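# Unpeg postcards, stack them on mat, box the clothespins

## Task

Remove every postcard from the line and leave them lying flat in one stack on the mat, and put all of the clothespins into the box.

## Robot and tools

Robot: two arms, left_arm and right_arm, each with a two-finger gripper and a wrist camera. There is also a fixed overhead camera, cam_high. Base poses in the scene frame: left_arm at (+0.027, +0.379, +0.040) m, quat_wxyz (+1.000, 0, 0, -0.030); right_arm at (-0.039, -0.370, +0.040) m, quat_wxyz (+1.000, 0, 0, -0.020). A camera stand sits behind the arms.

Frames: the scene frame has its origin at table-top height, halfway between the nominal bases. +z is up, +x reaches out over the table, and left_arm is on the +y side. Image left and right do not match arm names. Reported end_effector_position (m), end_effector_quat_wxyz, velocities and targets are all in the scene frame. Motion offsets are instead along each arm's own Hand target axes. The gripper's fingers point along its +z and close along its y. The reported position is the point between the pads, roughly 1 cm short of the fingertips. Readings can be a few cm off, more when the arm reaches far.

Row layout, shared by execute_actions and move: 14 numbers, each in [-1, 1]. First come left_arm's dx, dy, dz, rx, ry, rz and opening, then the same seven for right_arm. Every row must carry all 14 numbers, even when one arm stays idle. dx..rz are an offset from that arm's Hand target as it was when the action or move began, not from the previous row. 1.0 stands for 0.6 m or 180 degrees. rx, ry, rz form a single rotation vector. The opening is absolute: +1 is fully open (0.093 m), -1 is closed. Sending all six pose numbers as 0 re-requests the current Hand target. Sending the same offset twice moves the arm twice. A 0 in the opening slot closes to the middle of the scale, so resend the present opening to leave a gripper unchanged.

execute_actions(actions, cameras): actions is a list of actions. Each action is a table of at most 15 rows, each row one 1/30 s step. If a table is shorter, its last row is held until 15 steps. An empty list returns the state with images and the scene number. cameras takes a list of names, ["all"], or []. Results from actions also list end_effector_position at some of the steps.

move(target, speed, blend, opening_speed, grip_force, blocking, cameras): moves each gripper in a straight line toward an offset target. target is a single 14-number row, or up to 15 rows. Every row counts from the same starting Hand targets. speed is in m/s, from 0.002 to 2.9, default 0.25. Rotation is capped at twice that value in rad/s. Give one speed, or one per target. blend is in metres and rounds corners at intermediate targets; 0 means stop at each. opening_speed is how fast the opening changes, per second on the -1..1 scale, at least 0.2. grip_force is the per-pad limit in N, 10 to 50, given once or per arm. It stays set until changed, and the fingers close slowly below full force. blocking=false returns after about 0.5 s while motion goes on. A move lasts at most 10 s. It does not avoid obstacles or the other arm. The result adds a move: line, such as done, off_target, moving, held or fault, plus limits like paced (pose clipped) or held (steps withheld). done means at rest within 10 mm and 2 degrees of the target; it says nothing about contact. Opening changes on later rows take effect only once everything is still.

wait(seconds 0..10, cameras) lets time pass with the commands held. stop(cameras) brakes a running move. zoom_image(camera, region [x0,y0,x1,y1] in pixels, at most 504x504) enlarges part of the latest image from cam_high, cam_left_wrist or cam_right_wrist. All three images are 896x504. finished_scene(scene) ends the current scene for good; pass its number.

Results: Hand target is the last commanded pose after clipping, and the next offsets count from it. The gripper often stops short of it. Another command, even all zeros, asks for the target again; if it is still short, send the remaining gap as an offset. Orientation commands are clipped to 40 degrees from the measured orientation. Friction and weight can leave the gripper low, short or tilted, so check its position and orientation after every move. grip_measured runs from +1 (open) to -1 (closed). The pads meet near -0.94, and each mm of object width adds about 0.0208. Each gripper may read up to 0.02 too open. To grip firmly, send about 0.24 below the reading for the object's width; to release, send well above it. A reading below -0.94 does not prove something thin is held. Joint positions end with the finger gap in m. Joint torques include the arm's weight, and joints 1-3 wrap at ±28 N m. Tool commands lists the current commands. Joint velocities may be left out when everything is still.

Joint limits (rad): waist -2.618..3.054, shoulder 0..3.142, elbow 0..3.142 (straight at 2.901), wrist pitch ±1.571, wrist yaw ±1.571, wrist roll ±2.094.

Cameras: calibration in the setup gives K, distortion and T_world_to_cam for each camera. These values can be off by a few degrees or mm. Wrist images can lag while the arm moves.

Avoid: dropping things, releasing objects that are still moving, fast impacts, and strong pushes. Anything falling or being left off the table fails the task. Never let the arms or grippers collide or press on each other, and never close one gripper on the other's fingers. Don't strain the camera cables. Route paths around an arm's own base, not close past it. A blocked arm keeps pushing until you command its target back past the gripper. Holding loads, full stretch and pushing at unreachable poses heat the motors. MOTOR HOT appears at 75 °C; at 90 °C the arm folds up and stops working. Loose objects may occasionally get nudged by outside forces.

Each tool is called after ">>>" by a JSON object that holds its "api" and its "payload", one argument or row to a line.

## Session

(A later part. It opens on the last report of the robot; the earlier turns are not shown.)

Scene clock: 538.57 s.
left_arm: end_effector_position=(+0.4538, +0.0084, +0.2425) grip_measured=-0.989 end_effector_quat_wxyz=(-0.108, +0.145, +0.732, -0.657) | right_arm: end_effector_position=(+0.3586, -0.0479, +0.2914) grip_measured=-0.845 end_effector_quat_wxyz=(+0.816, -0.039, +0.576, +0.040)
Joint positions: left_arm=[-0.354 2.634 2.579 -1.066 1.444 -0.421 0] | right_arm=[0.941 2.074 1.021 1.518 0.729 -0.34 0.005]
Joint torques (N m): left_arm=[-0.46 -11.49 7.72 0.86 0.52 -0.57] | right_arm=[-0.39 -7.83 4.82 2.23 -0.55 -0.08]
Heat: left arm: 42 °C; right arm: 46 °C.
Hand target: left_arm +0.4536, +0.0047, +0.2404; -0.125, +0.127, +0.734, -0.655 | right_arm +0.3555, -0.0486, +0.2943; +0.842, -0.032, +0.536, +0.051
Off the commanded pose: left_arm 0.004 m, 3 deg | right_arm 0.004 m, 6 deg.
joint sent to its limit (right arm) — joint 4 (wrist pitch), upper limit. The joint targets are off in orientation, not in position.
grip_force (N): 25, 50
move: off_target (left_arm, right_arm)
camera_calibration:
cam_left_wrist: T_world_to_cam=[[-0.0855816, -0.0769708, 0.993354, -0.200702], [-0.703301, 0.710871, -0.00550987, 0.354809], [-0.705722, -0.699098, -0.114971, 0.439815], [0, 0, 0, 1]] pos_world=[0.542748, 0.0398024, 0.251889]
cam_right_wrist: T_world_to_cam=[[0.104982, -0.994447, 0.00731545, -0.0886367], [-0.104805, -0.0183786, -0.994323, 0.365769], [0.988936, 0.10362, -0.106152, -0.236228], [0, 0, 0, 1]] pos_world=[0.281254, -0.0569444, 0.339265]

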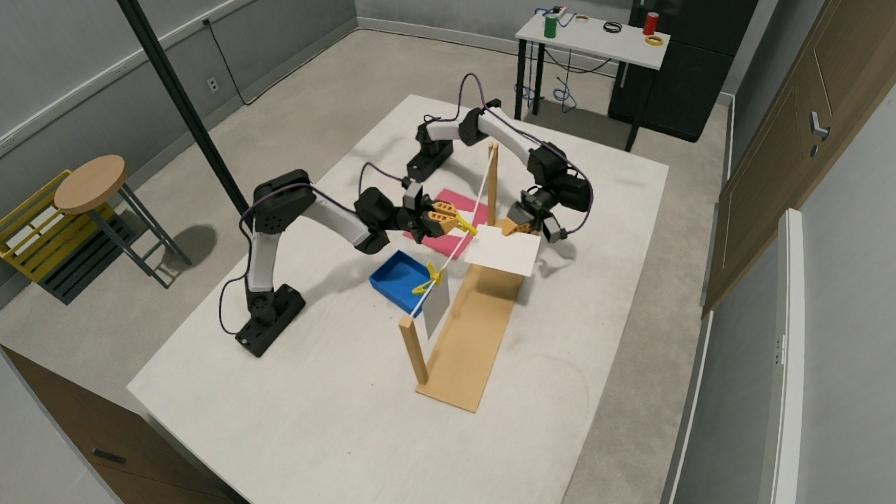

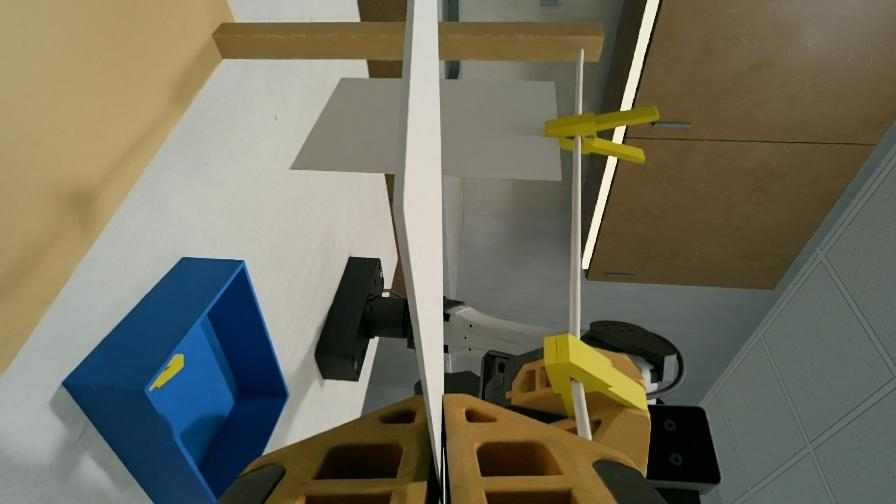

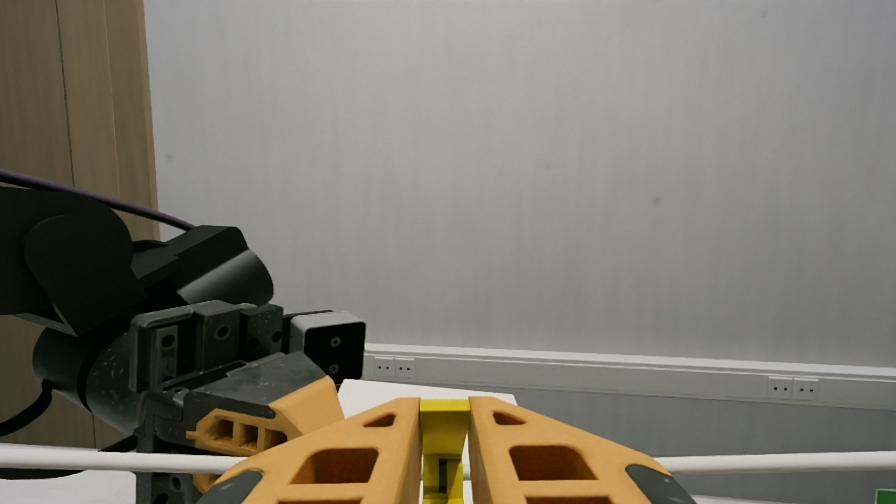

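>>> {"api": "zoom_image", "payload": {
  "camera": "cam_high",
  "region": [455, 210, 515, 270]
}}

>>> {"api": "zoom_image", "payload": {
  "camera": "cam_left_wrist",
  "region": [380, 300, 680, 460]
}}

Scaled by 8.400 from the camera's 896x504 image, which has a finer 1280x720 frame.

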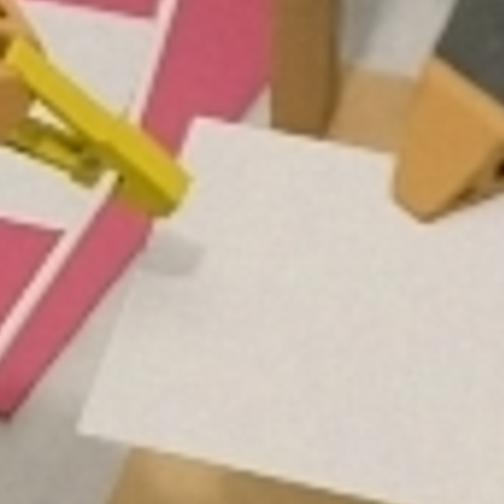

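Scaled by 1.680 from the camera's 896x504 image, which has a finer 1280x720 frame.

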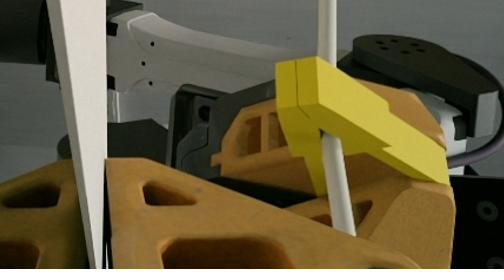

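>>> {"api": "move", "payload": {
  "target": [0,0,0,0,0,0,-1,-0.025,0,-0.022,0,0,0,-0.85],
  "speed": 0.05,
  "cameras": ["cam_high","cam_left_wrist"]
}}

>>> {"api": "zoom_image", "payload": {
  "camera": "cam_high",
  "region": [400, 140, 560, 320]
}}

Scene clock: 561.53 s.
left_arm: end_effector_position=(+0.4538, +0.0084, +0.2424) grip_measured=-0.989 end_effector_quat_wxyz=(-0.108, +0.145, +0.732, -0.657) | right_arm: end_effector_position=(+0.3489, -0.0490, +0.2854) grip_measured=-0.848 end_effector_quat_wxyz=(+0.811, -0.053, +0.582, +0.035)
Joint positions: left_arm=[-0.354 2.634 2.579 -1.066 1.444 -0.421 0] | right_arm=[0.956 2.052 0.973 1.52 0.733 -0.353 0.004]
Joint velocities: left_arm=[within noise] | right_arm=[0.012 0.007 0.002 -0.007 0.037 -0.037 -0.004]
Joint torques (N m): left_arm=[-0.59 -11.49 7.68 0.84 0.5 -0.53] | right_arm=[1.29 -10.67 4.41 2.22 -0.31 -0.1]
Heat: left arm: 43 °C; right arm: 46 °C.
Hand target: left_arm +0.4536, +0.0047, +0.2404; -0.124, +0.127, +0.735, -0.655 | right_arm +0.3373, -0.0508, +0.3023; +0.842, -0.032, +0.536, +0.051
Off the commanded pose: left_arm 0.004 m, 3 deg | right_arm 0.021 m, 7 deg.
joint sent to its limit (right arm) — joint 4 (wrist pitch), upper limit. The joint targets are off in orientation, not in position.
grip_force (N): 25, 50
move: off_target (left_arm, right_arm)
camera_calibration:
cam_left_wrist: T_world_to_cam=[[-0.0857159, -0.0772599, 0.99332, -0.20051], [-0.703409, 0.710765, -0.00541595, 0.354848], [-0.705598, -0.699174, -0.115269, 0.439815], [0, 0, 0, 1]] pos_world=[0.542749, 0.0398031, 0.251789]
Images, in order (width x height): cam_high 896x504, cam_left_wrist 896x504.

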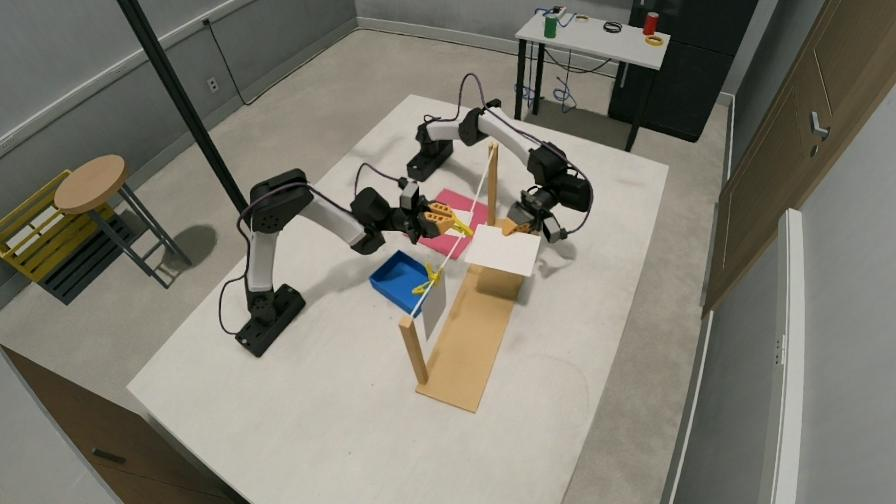

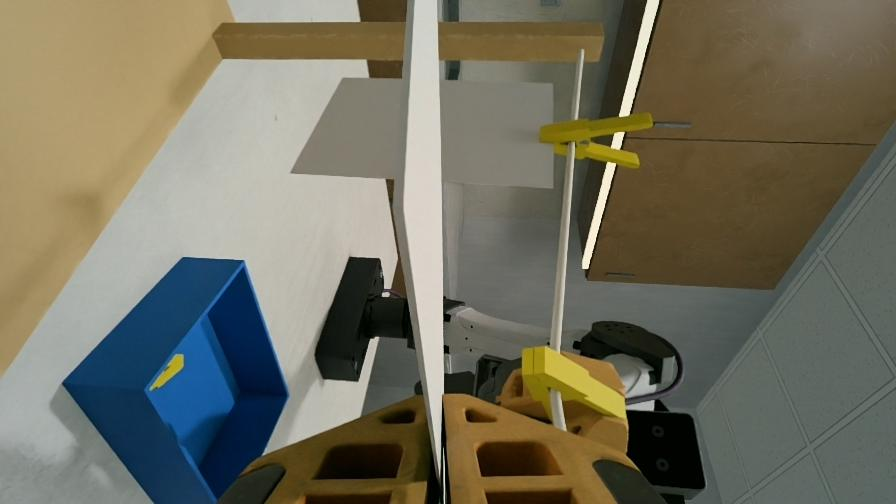

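Scaled by 2.800 from the camera's 896x504 image, which has a finer 1280x720 frame.

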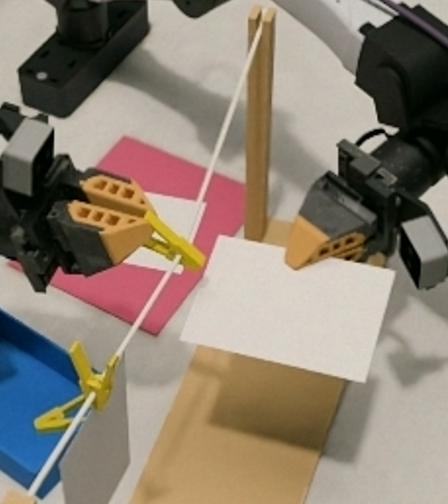

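>>> {"api": "move", "payload": {
  "target": [
    [0,0,0,0,0,0,-1,0.029,0,0.02,0,0,0,-0.85],
    [0,0,0,0,0,0,-1,0.029,0,0.02,0,0,0,-0.55]
  ],
  "speed": 0.08,
  "opening_speed": 0.5,
  "cameras": ["cam_high","cam_left_wrist","cam_right_wrist"]
}}

>>> {"api": "zoom_image", "payload": {
  "camera": "cam_high",
  "region": [400, 140, 560, 320]
}}

Scene clock: 571.30 s.
left_arm: end_effector_position=(+0.4538, +0.0084, +0.2424) grip_measured=-0.989 end_effector_quat_wxyz=(-0.108, +0.145, +0.732, -0.657) | right_arm: end_effector_position=(+0.3554, -0.0456, +0.2778) grip_measured=-0.551 end_effector_quat_wxyz=(+0.810, -0.063, +0.582, +0.033)
Joint positions: left_arm=[-0.354 2.634 2.579 -1.066 1.444 -0.421 0] | right_arm=[0.943 2.082 0.989 1.519 0.708 -0.354 0.019]
Joint torques (N m): left_arm=[-0.49 -11.58 7.57 0.88 0.52 -0.58] | right_arm=[-0.68 -8.27 6.95 2.25 -0.34 0.1]
Motor temperatures (°C): left_arm=[23 44 36 30 25 29 23] | right_arm=[23 48 37 43 24 25 25]
Heat: left arm: 44 °C; right arm: 48 °C.
Hand target: left_arm +0.4536, +0.0047, +0.2404; -0.124, +0.127, +0.735, -0.655 | right_arm +0.3553, -0.0486, +0.2916; +0.842, -0.032, +0.536, +0.051
Off the commanded pose: left_arm 0.004 m, 3 deg | right_arm 0.014 m, 8 deg.
joint sent to its limit (right arm) — joint 4 (wrist pitch), upper limit. The joint targets are off in orientation, not in position.
grip_force (N): 25, 50
move: off_target (left_arm, right_arm); target 2's new opening was sent with right_arm's hand 0.006 m and 7 deg from that target
camera_calibration:
cam_left_wrist: T_world_to_cam=[[-0.0857159, -0.0772599, 0.99332, -0.20051], [-0.703409, 0.710765, -0.00541595, 0.354848], [-0.705598, -0.699174, -0.115269, 0.439815], [0, 0, 0, 1]] pos_world=[0.542749, 0.0398031, 0.251789]
cam_right_wrist: T_world_to_cam=[[0.122248, -0.991068, 0.0532852, -0.104702], [-0.119021, -0.0679393, -0.990565, 0.35359], [0.985337, 0.114752, -0.126263, -0.227419], [0, 0, 0, 1]] pos_world=[0.278968, -0.0536473, 0.327118]

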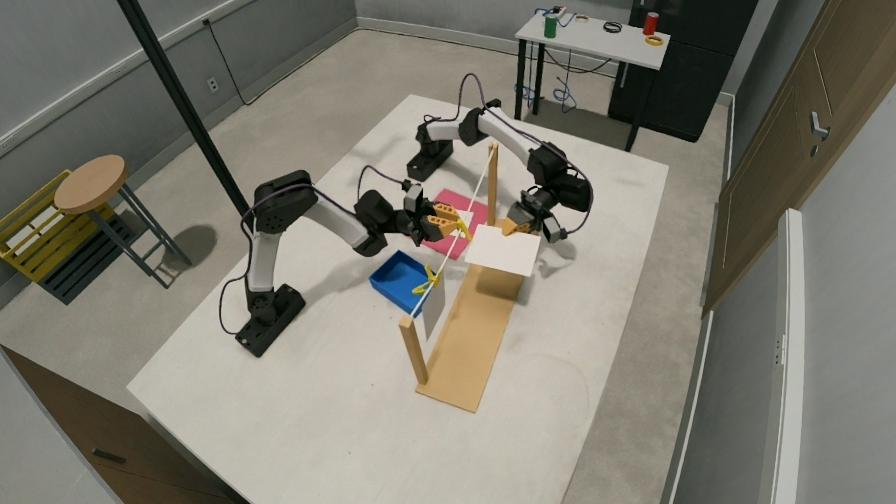

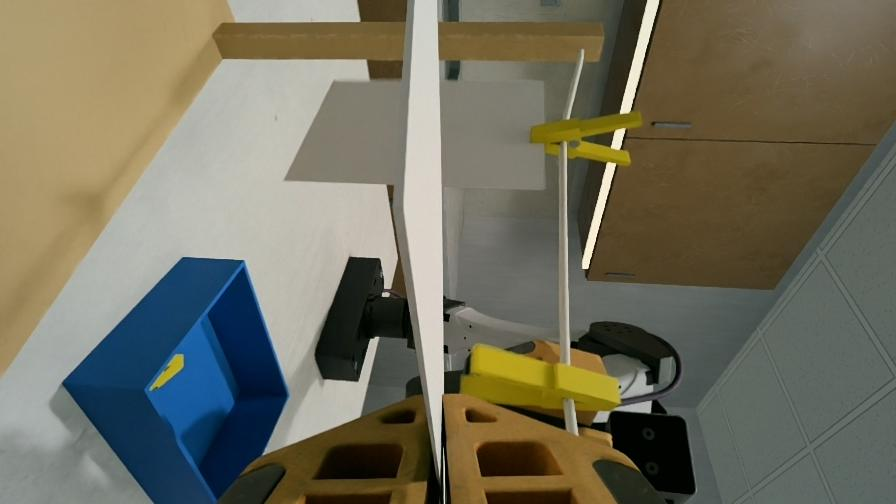

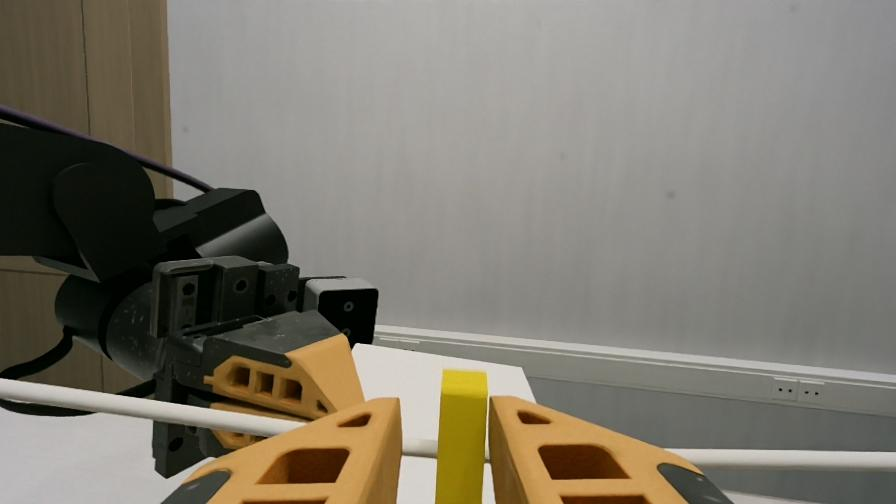

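Scaled by 2.800 from the camera's 896x504 image, which has a finer 1280x720 frame.

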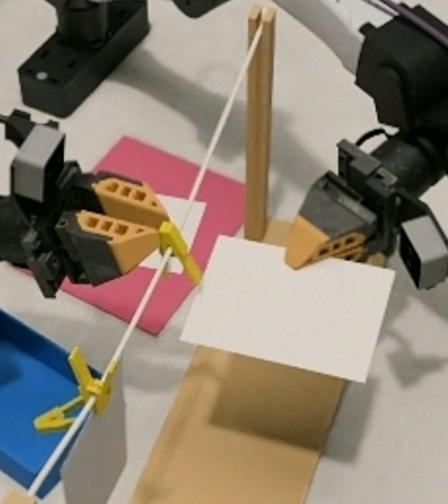

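>>> {"api": "move", "payload": {
  "target": [
    [-0.155,-0.0033,-0.0675,0,0,0,-1,0.033,-0.002,0.0077,0,0,0,-0.55],
    [-0.0317,-0.2753,-0.3942,-0.03,-0.04,-0.01,-1,0.033,-0.002,0.0077,0,0,0,-0.55],
    [0.4667,-0.2782,-0.2975,-0.104,-0.1395,-0.0327,-1,0.033,-0.002,0.0077,0,0,0,-0.55],
    [0.4825,0.2615,-0.168,-0.104,-0.1395,-0.0327,-1,0.033,-0.002,0.0077,0,0,0,-0.55]
  ],
  "speed": [0.2,0.3,0.3,0.3],
  "blend": [0.02,0.03,0.03,0],
  "cameras": ["all"]
}}

>>> {"api": "zoom_image", "payload": {
  "camera": "cam_high",
  "region": [400, 120, 560, 300]
}}

Scene clock: 606.17 s.
left_arm: end_effector_position=(+0.2197, +0.2181, +0.0992) grip_measured=-0.989 end_effector_quat_wxyz=(+0.015, -0.045, +0.844, -0.533) | right_arm: end_effector_position=(+0.3660, -0.0464, +0.2580) grip_measured=-0.551 end_effector_quat_wxyz=(+0.803, -0.069, +0.592, +0.030)
Joint positions: left_arm=[0.011 1.402 0.417 -0.316 1.108 -0.324 0] | right_arm=[0.922 2.131 0.999 1.519 0.691 -0.332 0.019]
Joint torques (N m): left_arm=[-0.68 -4.23 4.52 0.86 0.45 0.01] | right_arm=[-0.8 -8.36 7.91 2.3 -0.32 0.14]
Heat: left arm: 45 °C; right arm: 45 °C.
Hand target: left_arm +0.2213, +0.2169, +0.1005; +0.027, -0.036, +0.845, -0.532 | right_arm +0.3681, -0.0483, +0.2755; +0.842, -0.032, +0.536, +0.051
Off the commanded pose: left_arm 0.002 m, 2 deg | right_arm 0.018 m, 9 deg.
elbow stopped short (left arm): the move would have taken joint 3 (elbow) straighter than the controller allows.
joint sent to its limit (right arm) — joint 4 (wrist pitch), upper limit. The joint targets are off in orientation, not in position.
grip_force (N): 25, 50
move: off_target (right_arm); limits=paced
camera_calibration:
cam_left_wrist: T_world_to_cam=[[0.0377529, -0.418184, 0.907577, -0.00636423], [-0.937459, 0.299688, 0.177083, 0.163361], [-0.346043, -0.857502, -0.380716, 0.386664], [0, 0, 0, 1]] pos_world=[0.287187, 0.279946, 0.124057]
cam_right_wrist: T_world_to_cam=[[0.12379, -0.990159, 0.0652781, -0.109289], [-0.141484, -0.0827238, -0.986478, 0.341771], [0.98217, 0.11288, -0.150332, -0.233059], [0, 0, 0, 1]] pos_world=[0.290788, -0.0536335, 0.309248]

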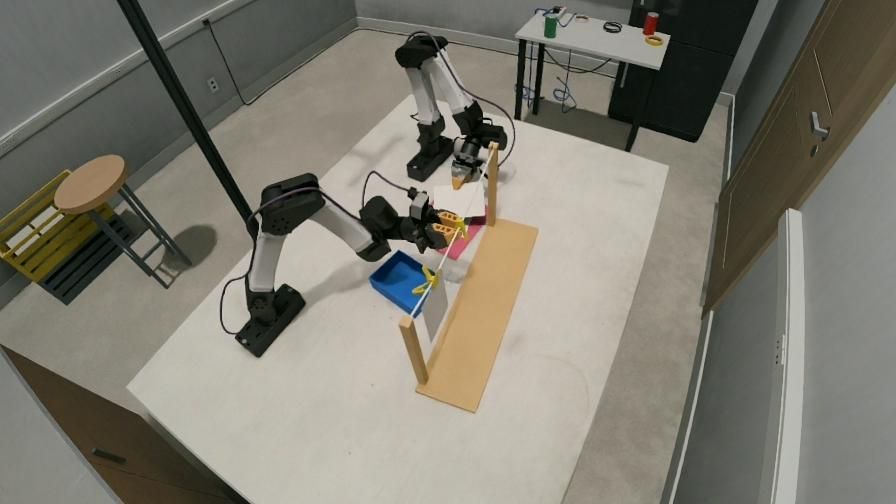

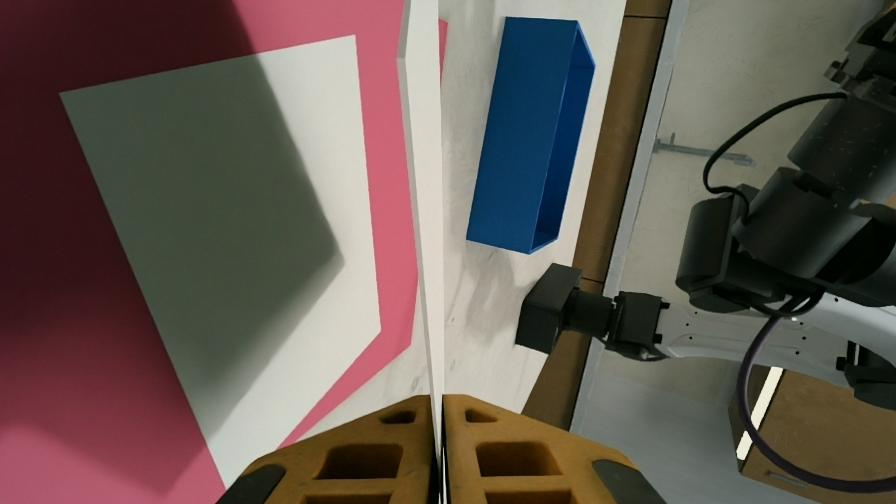

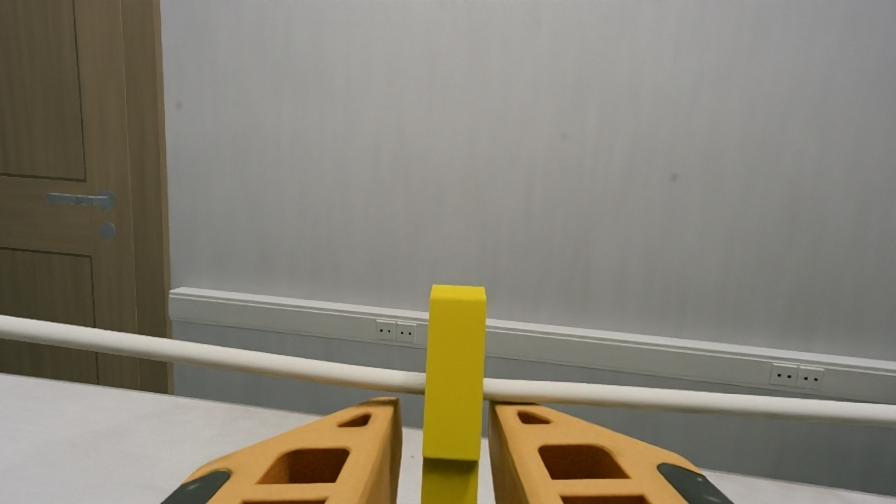

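Scaled by 2.800 from the camera's 896x504 image, which has a finer 1280x720 frame.

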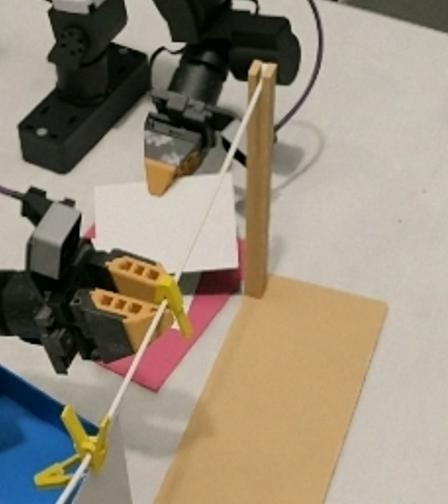

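>>> {"api": "move", "payload": {
  "target": [
    [0.018,0.0865,0.0637,0,0.0751,0.0359,-1,0,0,0,0,0,0,-0.85],
    [0.018,0.0865,0.0637,0,0.0751,0.0359,-0.7,-0.0168,0.0055,-0.0065,0,0.3056,0,-0.85],
    [-0.0013,0.1178,-0.0012,0,0.0751,0.0359,-0.7,-0.0412,0.0042,0.016,0,0.583,0,-0.85],
    [-0.007,-0.1215,-0.1317,0,0.0751,0.0359,-0.7,-0.0412,0.0042,0.016,0,0.583,0,-0.85]
  ],
  "speed": [0.12,0.2,0.2,0.2],
  "opening_speed": 0.6,
  "cameras": ["all"]
}}

>>> {"api": "zoom_image", "payload": {
  "camera": "cam_high",
  "region": [400, 120, 560, 300]
}}

Scene clock: 651.27 s.
left_arm: end_effector_position=(+0.2182, +0.2545, +0.1928) grip_measured=-0.702 end_effector_quat_wxyz=(-0.057, +0.065, +0.841, -0.535) | right_arm: end_effector_position=(+0.3628, -0.0462, +0.2899) grip_measured=-0.844 end_effector_quat_wxyz=(+0.232, -0.067, +0.966, +0.099)
Joint positions: left_arm=[0.179 1.592 0.981 -1.527 1.047 0.606 0.012] | right_arm=[0.756 2.37 2.837 -1.542 0.118 0.548 0.005]
Joint torques (N m): left_arm=[0.64 -5.89 7.24 -0.82 0.38 0.21] | right_arm=[-0.76 -11.11 8.02 1.4 -0.13 -0.12]
Motor temperatures (°C): left_arm=[23 38 33 29 25 28 23] | right_arm=[23 47 41 44 24 25 25]
Heat: left arm: 38 °C; right arm: 47 °C.
Hand target: left_arm +0.2214, +0.2569, +0.2004; -0.043, +0.074, +0.843, -0.531 | right_arm +0.3660, -0.0460, +0.3022; +0.088, -0.060, +0.994, +0.006
Off the commanded pose: left_arm 0.009 m, 2 deg | right_arm 0.013 m, 20 deg.
elbow stopped short (right arm): the move would have taken joint 3 (elbow) straighter than the controller allows.
grip_force (N): 25, 50
move: off_target (right_arm)
camera_calibration:
cam_left_wrist: T_world_to_cam=[[-0.067667, -0.405492, 0.91159, -0.0570487], [-0.826245, 0.534911, 0.176607, 0.050404], [-0.559232, -0.741246, -0.371232, 0.468018], [0, 0, 0, 1]] pos_world=[0.299516, 0.296822, 0.216846]
cam_right_wrist: T_world_to_cam=[[0.164223, -0.973985, -0.156151, -0.0604742], [-0.986376, -0.160602, -0.0356197, 0.40005], [0.00961496, 0.159873, -0.987091, 0.372413], [0, 0, 0, 1]] pos_world=[0.40095, -0.054191, 0.372412]

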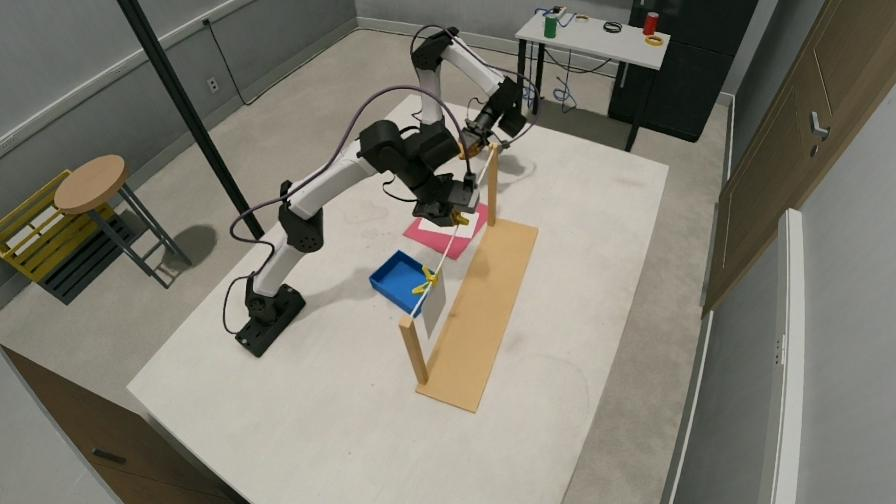

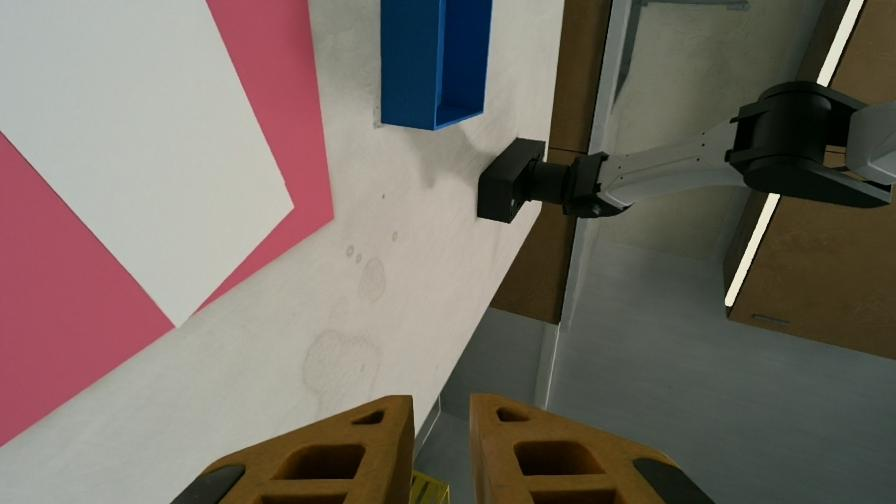

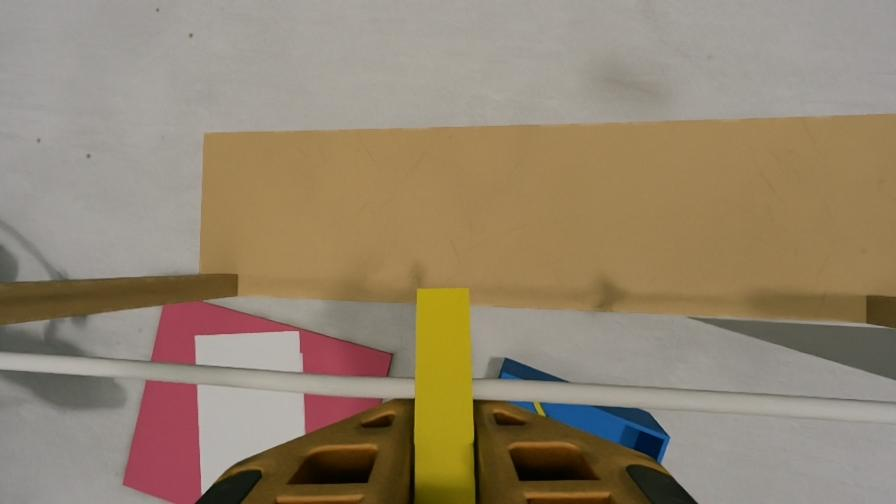

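Scaled by 2.800 from the camera's 896x504 image, which has a finer 1280x720 frame.

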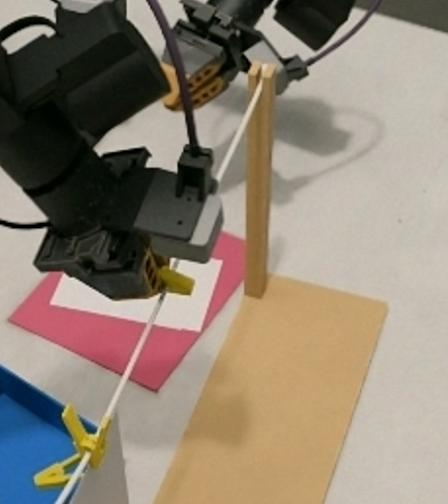

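>>> {"api": "move", "payload": {
  "target": [
    [0.0055,-0.2818,0.0482,-0.1258,-0.2482,0.3889,0.1,0,0,0,0,0,0,-0.85],
    [-0.1748,-0.2915,0.2715,0.382,0.128,-0.908,0.1,0,0,0,0,0,0,-0.85]
  ],
  "speed": 0.4,
  "blend": [0.03,0],
  "cameras": ["all"]
}}

>>> {"api": "zoom_image", "payload": {
  "camera": "cam_high",
  "region": [380, 130, 540, 300]
}}

Scene clock: 686.13 s.
left_arm: end_effector_position=(+0.2827, +0.0280, +0.2658) grip_measured=+0.098 end_effector_quat_wxyz=(+0.599, +0.738, +0.144, +0.275) | right_arm: end_effector_position=(+0.3628, -0.0461, +0.2899) grip_measured=-0.845 end_effector_quat_wxyz=(+0.231, -0.067, +0.966, +0.099)
Joint positions: left_arm=[-0.875 1.378 0.665 0.581 0.012 1.81 0.05] | right_arm=[0.756 2.37 2.837 -1.542 0.118 0.548 0.005]
Joint torques (N m): left_arm=[0.24 -3.92 10.29 2.22 0.14 0.07] | right_arm=[-0.81 -11.08 7.98 1.39 -0.13 -0.13]
Motor temperatures (°C): left_arm=[23 36 34 31 25 28 23] | right_arm=[23 51 43 39 24 25 25]
Heat: left arm: 36 °C; right arm: 51 °C.
Hand target: left_arm +0.2863, +0.0198, +0.2881; +0.623, +0.718, +0.133, +0.281 | right_arm +0.3659, -0.0460, +0.3022; +0.087, -0.060, +0.994, +0.006
Off the commanded pose: left_arm 0.024 m, 4 deg | right_arm 0.013 m, 20 deg.
elbow stopped short (right arm): the move would have taken joint 3 (elbow) straighter than the controller allows.
grip_force (N): 25, 50
move: off_target (left_arm, right_arm)
camera_calibration:
cam_left_wrist: T_world_to_cam=[[0.126781, 0.262778, -0.95649, 0.211731], [0.490446, 0.821552, 0.290714, -0.19869], [0.8622, -0.505964, -0.0247212, -0.137301], [0, 0, 0, 1]] pos_world=[0.188984, 0.0381264, 0.256886]
cam_right_wrist: T_world_to_cam=[[0.16431, -0.973915, -0.1565, -0.0603574], [-0.986365, -0.160723, -0.0353922, 0.399855], [0.00931593, 0.160181, -0.987044, 0.372532], [0, 0, 0, 1]] pos_world=[0.400849, -0.05419, 0.372412]

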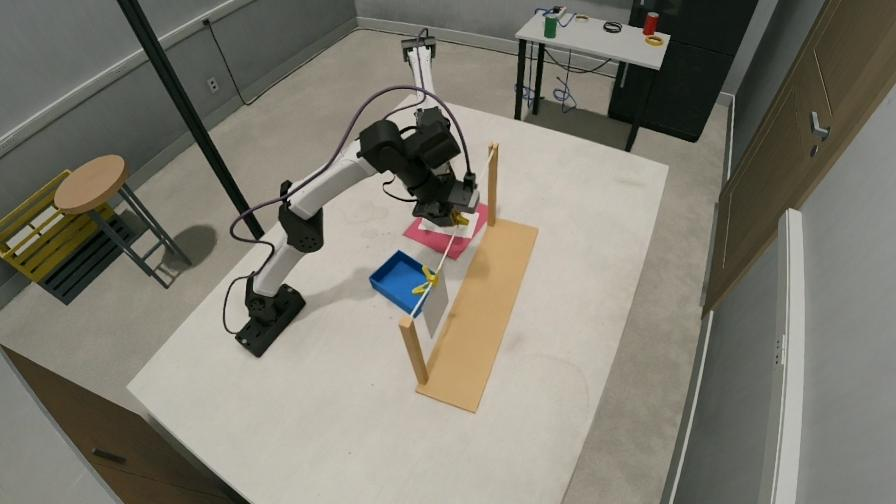

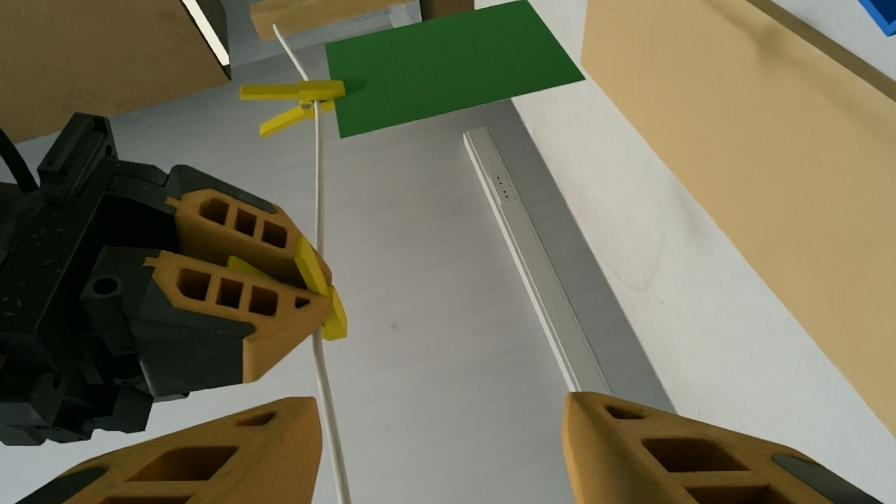

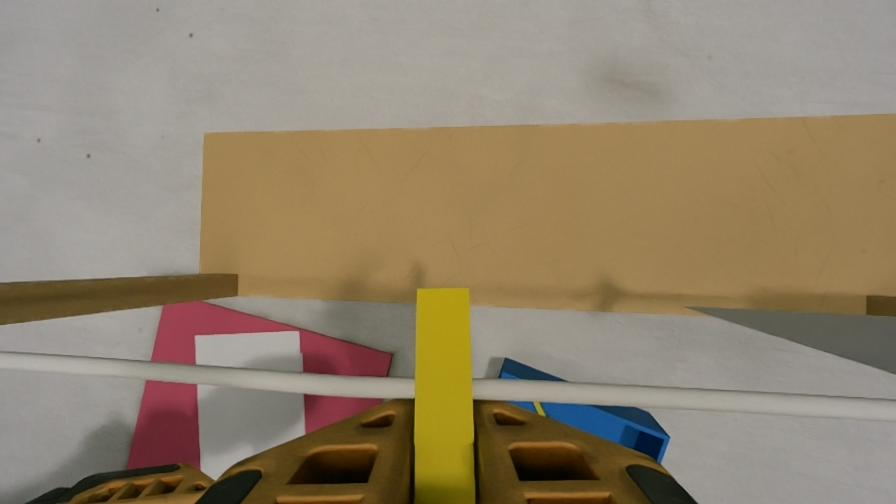

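Scaled by 2.965 from the camera's 896x504 image, which has a finer 1280x720 frame.

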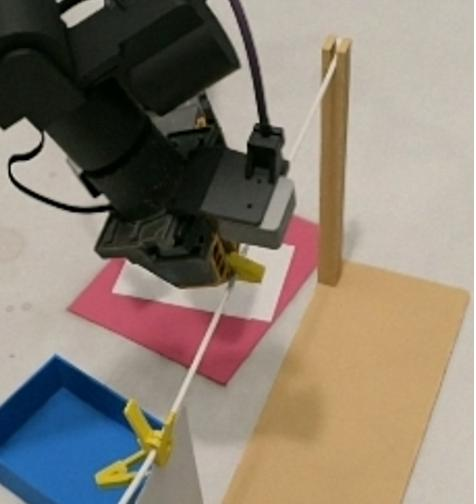

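>>> {"api": "zoom_image", "payload": {
  "camera": "cam_left_wrist",
  "region": [140, 160, 400, 400]
}}

Scaled by 1.938 from the camera's 896x504 image, which has a finer 1280x720 frame.

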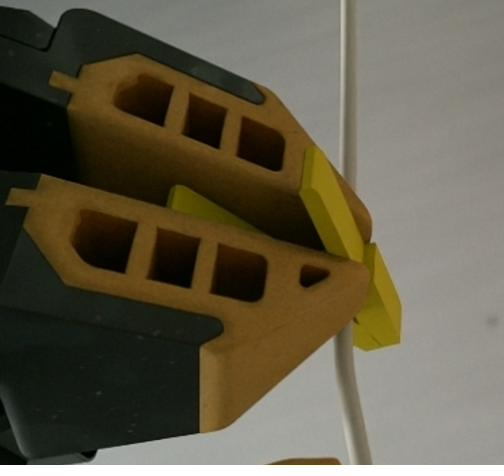

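>>> {"api": "move", "payload": {
  "target": [
    [0,0,-0.133,0,0,0,0.1,0,0,0,0,0,0,-0.85],
    [0,0,-0.133,0,0,0,0.1,0.0152,0.0012,0.0298,0,-0.2778,0,-0.85],
    [0,0,-0.133,0,0,0,0.1,0.0045,-0.0043,0.0445,0,-0.583,0,-0.45]
  ],
  "speed": [0.25,0.2,0.2],
  "blend": [0.01,0.01,0],
  "cameras": ["all"]
}}

>>> {"api": "zoom_image", "payload": {
  "camera": "cam_left_wrist",
  "region": [140, 100, 500, 400]
}}

Scene clock: 720.37 s.
left_arm: end_effector_position=(+0.2427, +0.0832, +0.2882) grip_measured=+0.098 end_effector_quat_wxyz=(+0.614, +0.724, +0.139, +0.281) | right_arm: end_effector_position=(+0.3688, -0.0452, +0.2605) grip_measured=-0.451 end_effector_quat_wxyz=(+0.804, -0.055, +0.591, +0.042)
Joint positions: left_arm=[-0.867 1.021 0.502 0.432 0.025 1.811 0.05] | right_arm=[0.92 2.137 1.017 1.515 0.695 -0.302 0.024]
Joint torques (N m): left_arm=[0.75 -3.9 6.87 2.01 0.13 0.01] | right_arm=[-0.64 -8.7 6.67 2.34 -0.32 -0.15]
Motor temperatures (°C): left_arm=[23 34 39 37 24 27 22] | right_arm=[23 53 43 38 24 25 25]
Heat: left arm: 39 °C; right arm: 53 °C.
Hand target: left_arm +0.2409, +0.0852, +0.2935; +0.623, +0.718, +0.133, +0.281 | right_arm +0.3683, -0.0483, +0.2753; +0.842, -0.032, +0.536, +0.051
Off the commanded pose: left_arm 0.006 m, 1 deg | right_arm 0.015 m, 8 deg.
elbow stopped short (right arm): the move would have taken joint 3 (elbow) straighter than the controller allows.
joint sent to its limit (right arm) — joint 4 (wrist pitch), upper limit. The joint targets are off in orientation, not in position.
grip_force (N): 25, 50
move: off_target (right_arm); target 3's new opening was sent with right_arm's hand 0.015 m and 8 deg from that target
camera_calibration:
cam_left_wrist: T_world_to_cam=[[0.153616, 0.227166, -0.961664, 0.221652], [0.487355, 0.829193, 0.273723, -0.225899], [0.859585, -0.51072, 0.0166671, -0.0851675], [0, 0, 0, 1]] pos_world=[0.149252, 0.0934652, 0.276408]
cam_right_wrist: T_world_to_cam=[[0.127441, -0.99139, 0.0300706, -0.100863], [-0.141462, -0.0481758, -0.988771, 0.346855], [0.981706, 0.121756, -0.146383, -0.235984], [0, 0, 0, 1]] pos_world=[0.293588, -0.0545523, 0.311449]

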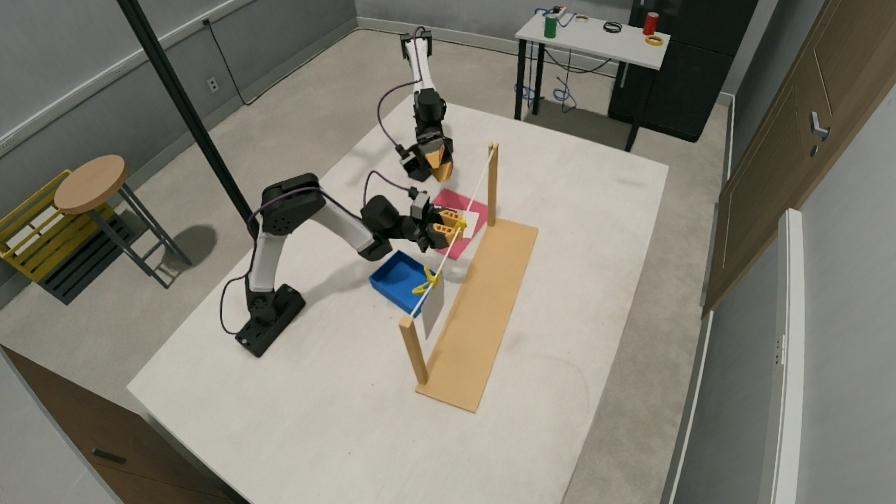

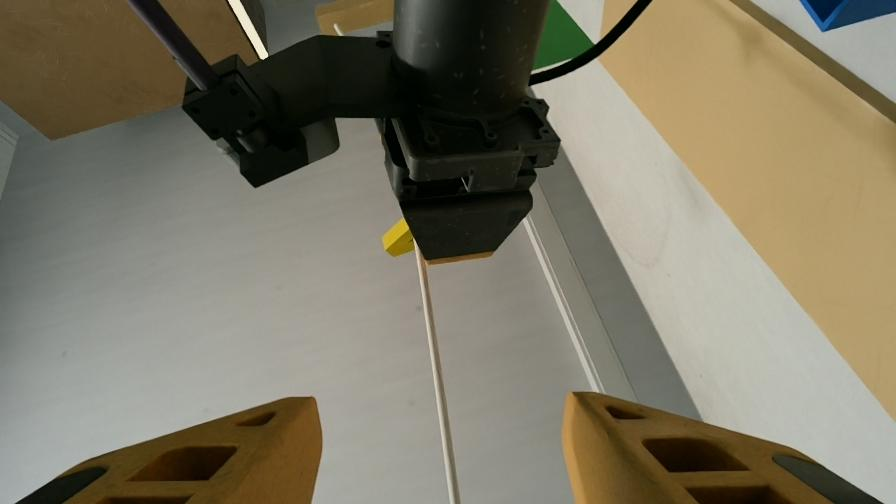

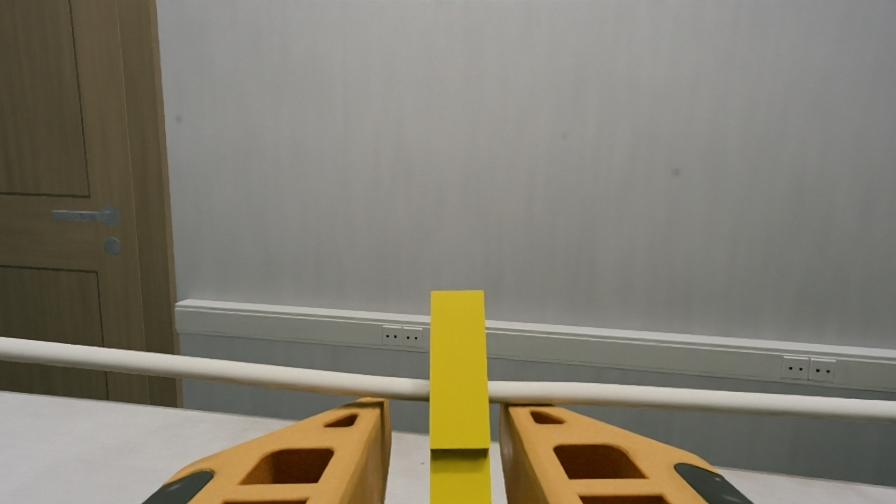

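Scaled by 1.400 from the camera's 896x504 image, which has a finer 1280x720 frame.

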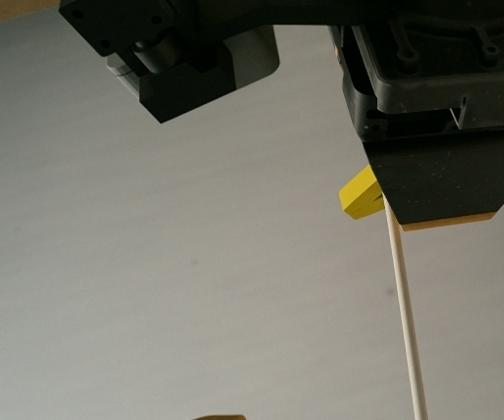

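>>> {"api": "move", "payload": {
  "target": [
    [0,0,0,0,0,0,0.1,0,0,-0.05,0,0,0,-0.35],
    [0,0,0,0,0,0,0.1,-0.0288,0.0088,-0.047,0,0.2778,0,-0.35]
  ],
  "speed": 0.2,
  "cameras": ["all"]
}}

>>> {"api": "zoom_image", "payload": {
  "camera": "cam_left_wrist",
  "region": [240, 120, 560, 360]
}}

Scene clock: 750.67 s.
left_arm: end_effector_position=(+0.2427, +0.0832, +0.2881) grip_measured=+0.098 end_effector_quat_wxyz=(+0.614, +0.724, +0.139, +0.281) | right_arm: end_effector_position=(+0.3294, -0.0489, +0.2621) grip_measured=-0.351 end_effector_quat_wxyz=(+0.527, -0.069, +0.847, +0.015)
Joint positions: left_arm=[-0.867 1.021 0.502 0.431 0.025 1.811 0.05] | right_arm=[0.988 1.743 1.371 -0.266 0.73 0.405 0.028]
Joint torques (N m): left_arm=[0.64 -3.9 6.97 1.96 0.14 0.01] | right_arm=[-0.94 -8.44 10.54 1.76 0.05 0.12]
Motor temperatures (°C): left_arm=[23 33 38 36 24 27 22] | right_arm=[23 50 41 43 24 25 25]
Heat: left arm: 38 °C; right arm: 50 °C.
Hand target: left_arm +0.2409, +0.0852, +0.2934; +0.623, +0.718, +0.133, +0.281 | right_arm +0.3351, -0.0470, +0.2792; +0.536, -0.051, +0.842, +0.033
Off the commanded pose: left_arm 0.006 m, 1 deg | right_arm 0.018 m, 3 deg.
grip_force (N): 25, 50
move: off_target (right_arm)
camera_calibration:
cam_left_wrist: T_world_to_cam=[[0.15347, 0.227446, -0.961621, 0.221636], [0.487471, 0.829069, 0.273893, -0.225951], [0.859546, -0.510797, 0.0163634, -0.0850705], [0, 0, 0, 1]] pos_world=[0.149252, 0.0934651, 0.276408]
cam_right_wrist: T_world_to_cam=[[0.121564, -0.991574, 0.0447649, -0.101507], [-0.778554, -0.123229, -0.615361, 0.450905], [0.615692, 0.0399541, -0.786973, 0.0878019], [0, 0, 0, 1]] pos_world=[0.309334, -0.0485947, 0.351111]

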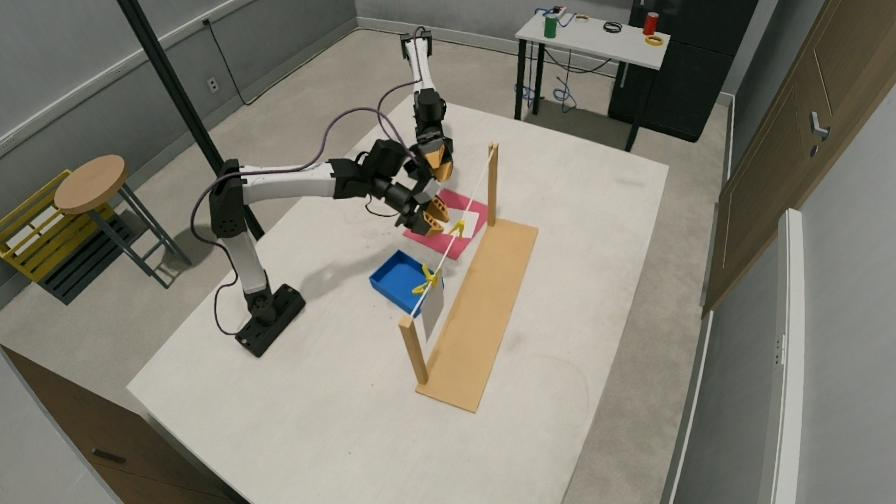

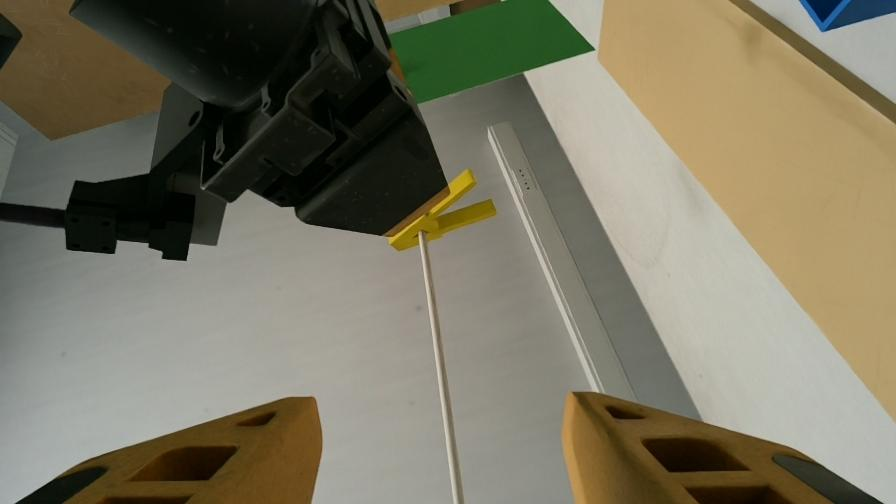

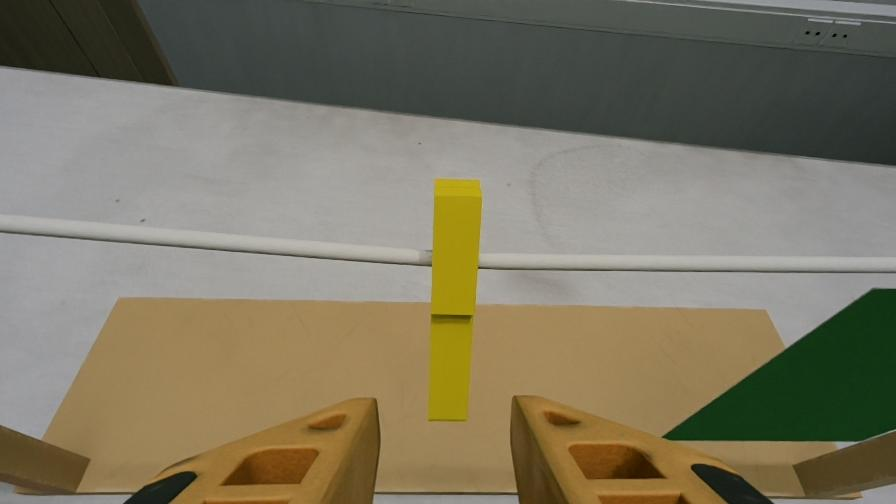

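Scaled by 1.575 from the camera's 896x504 image, which has a finer 1280x720 frame.

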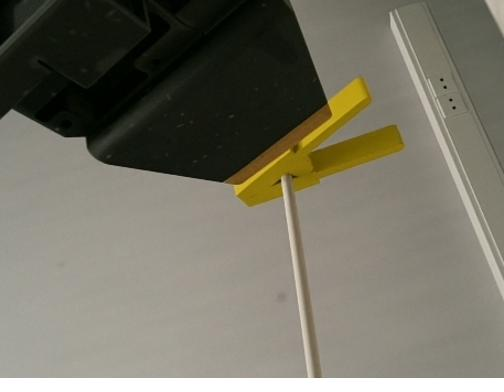

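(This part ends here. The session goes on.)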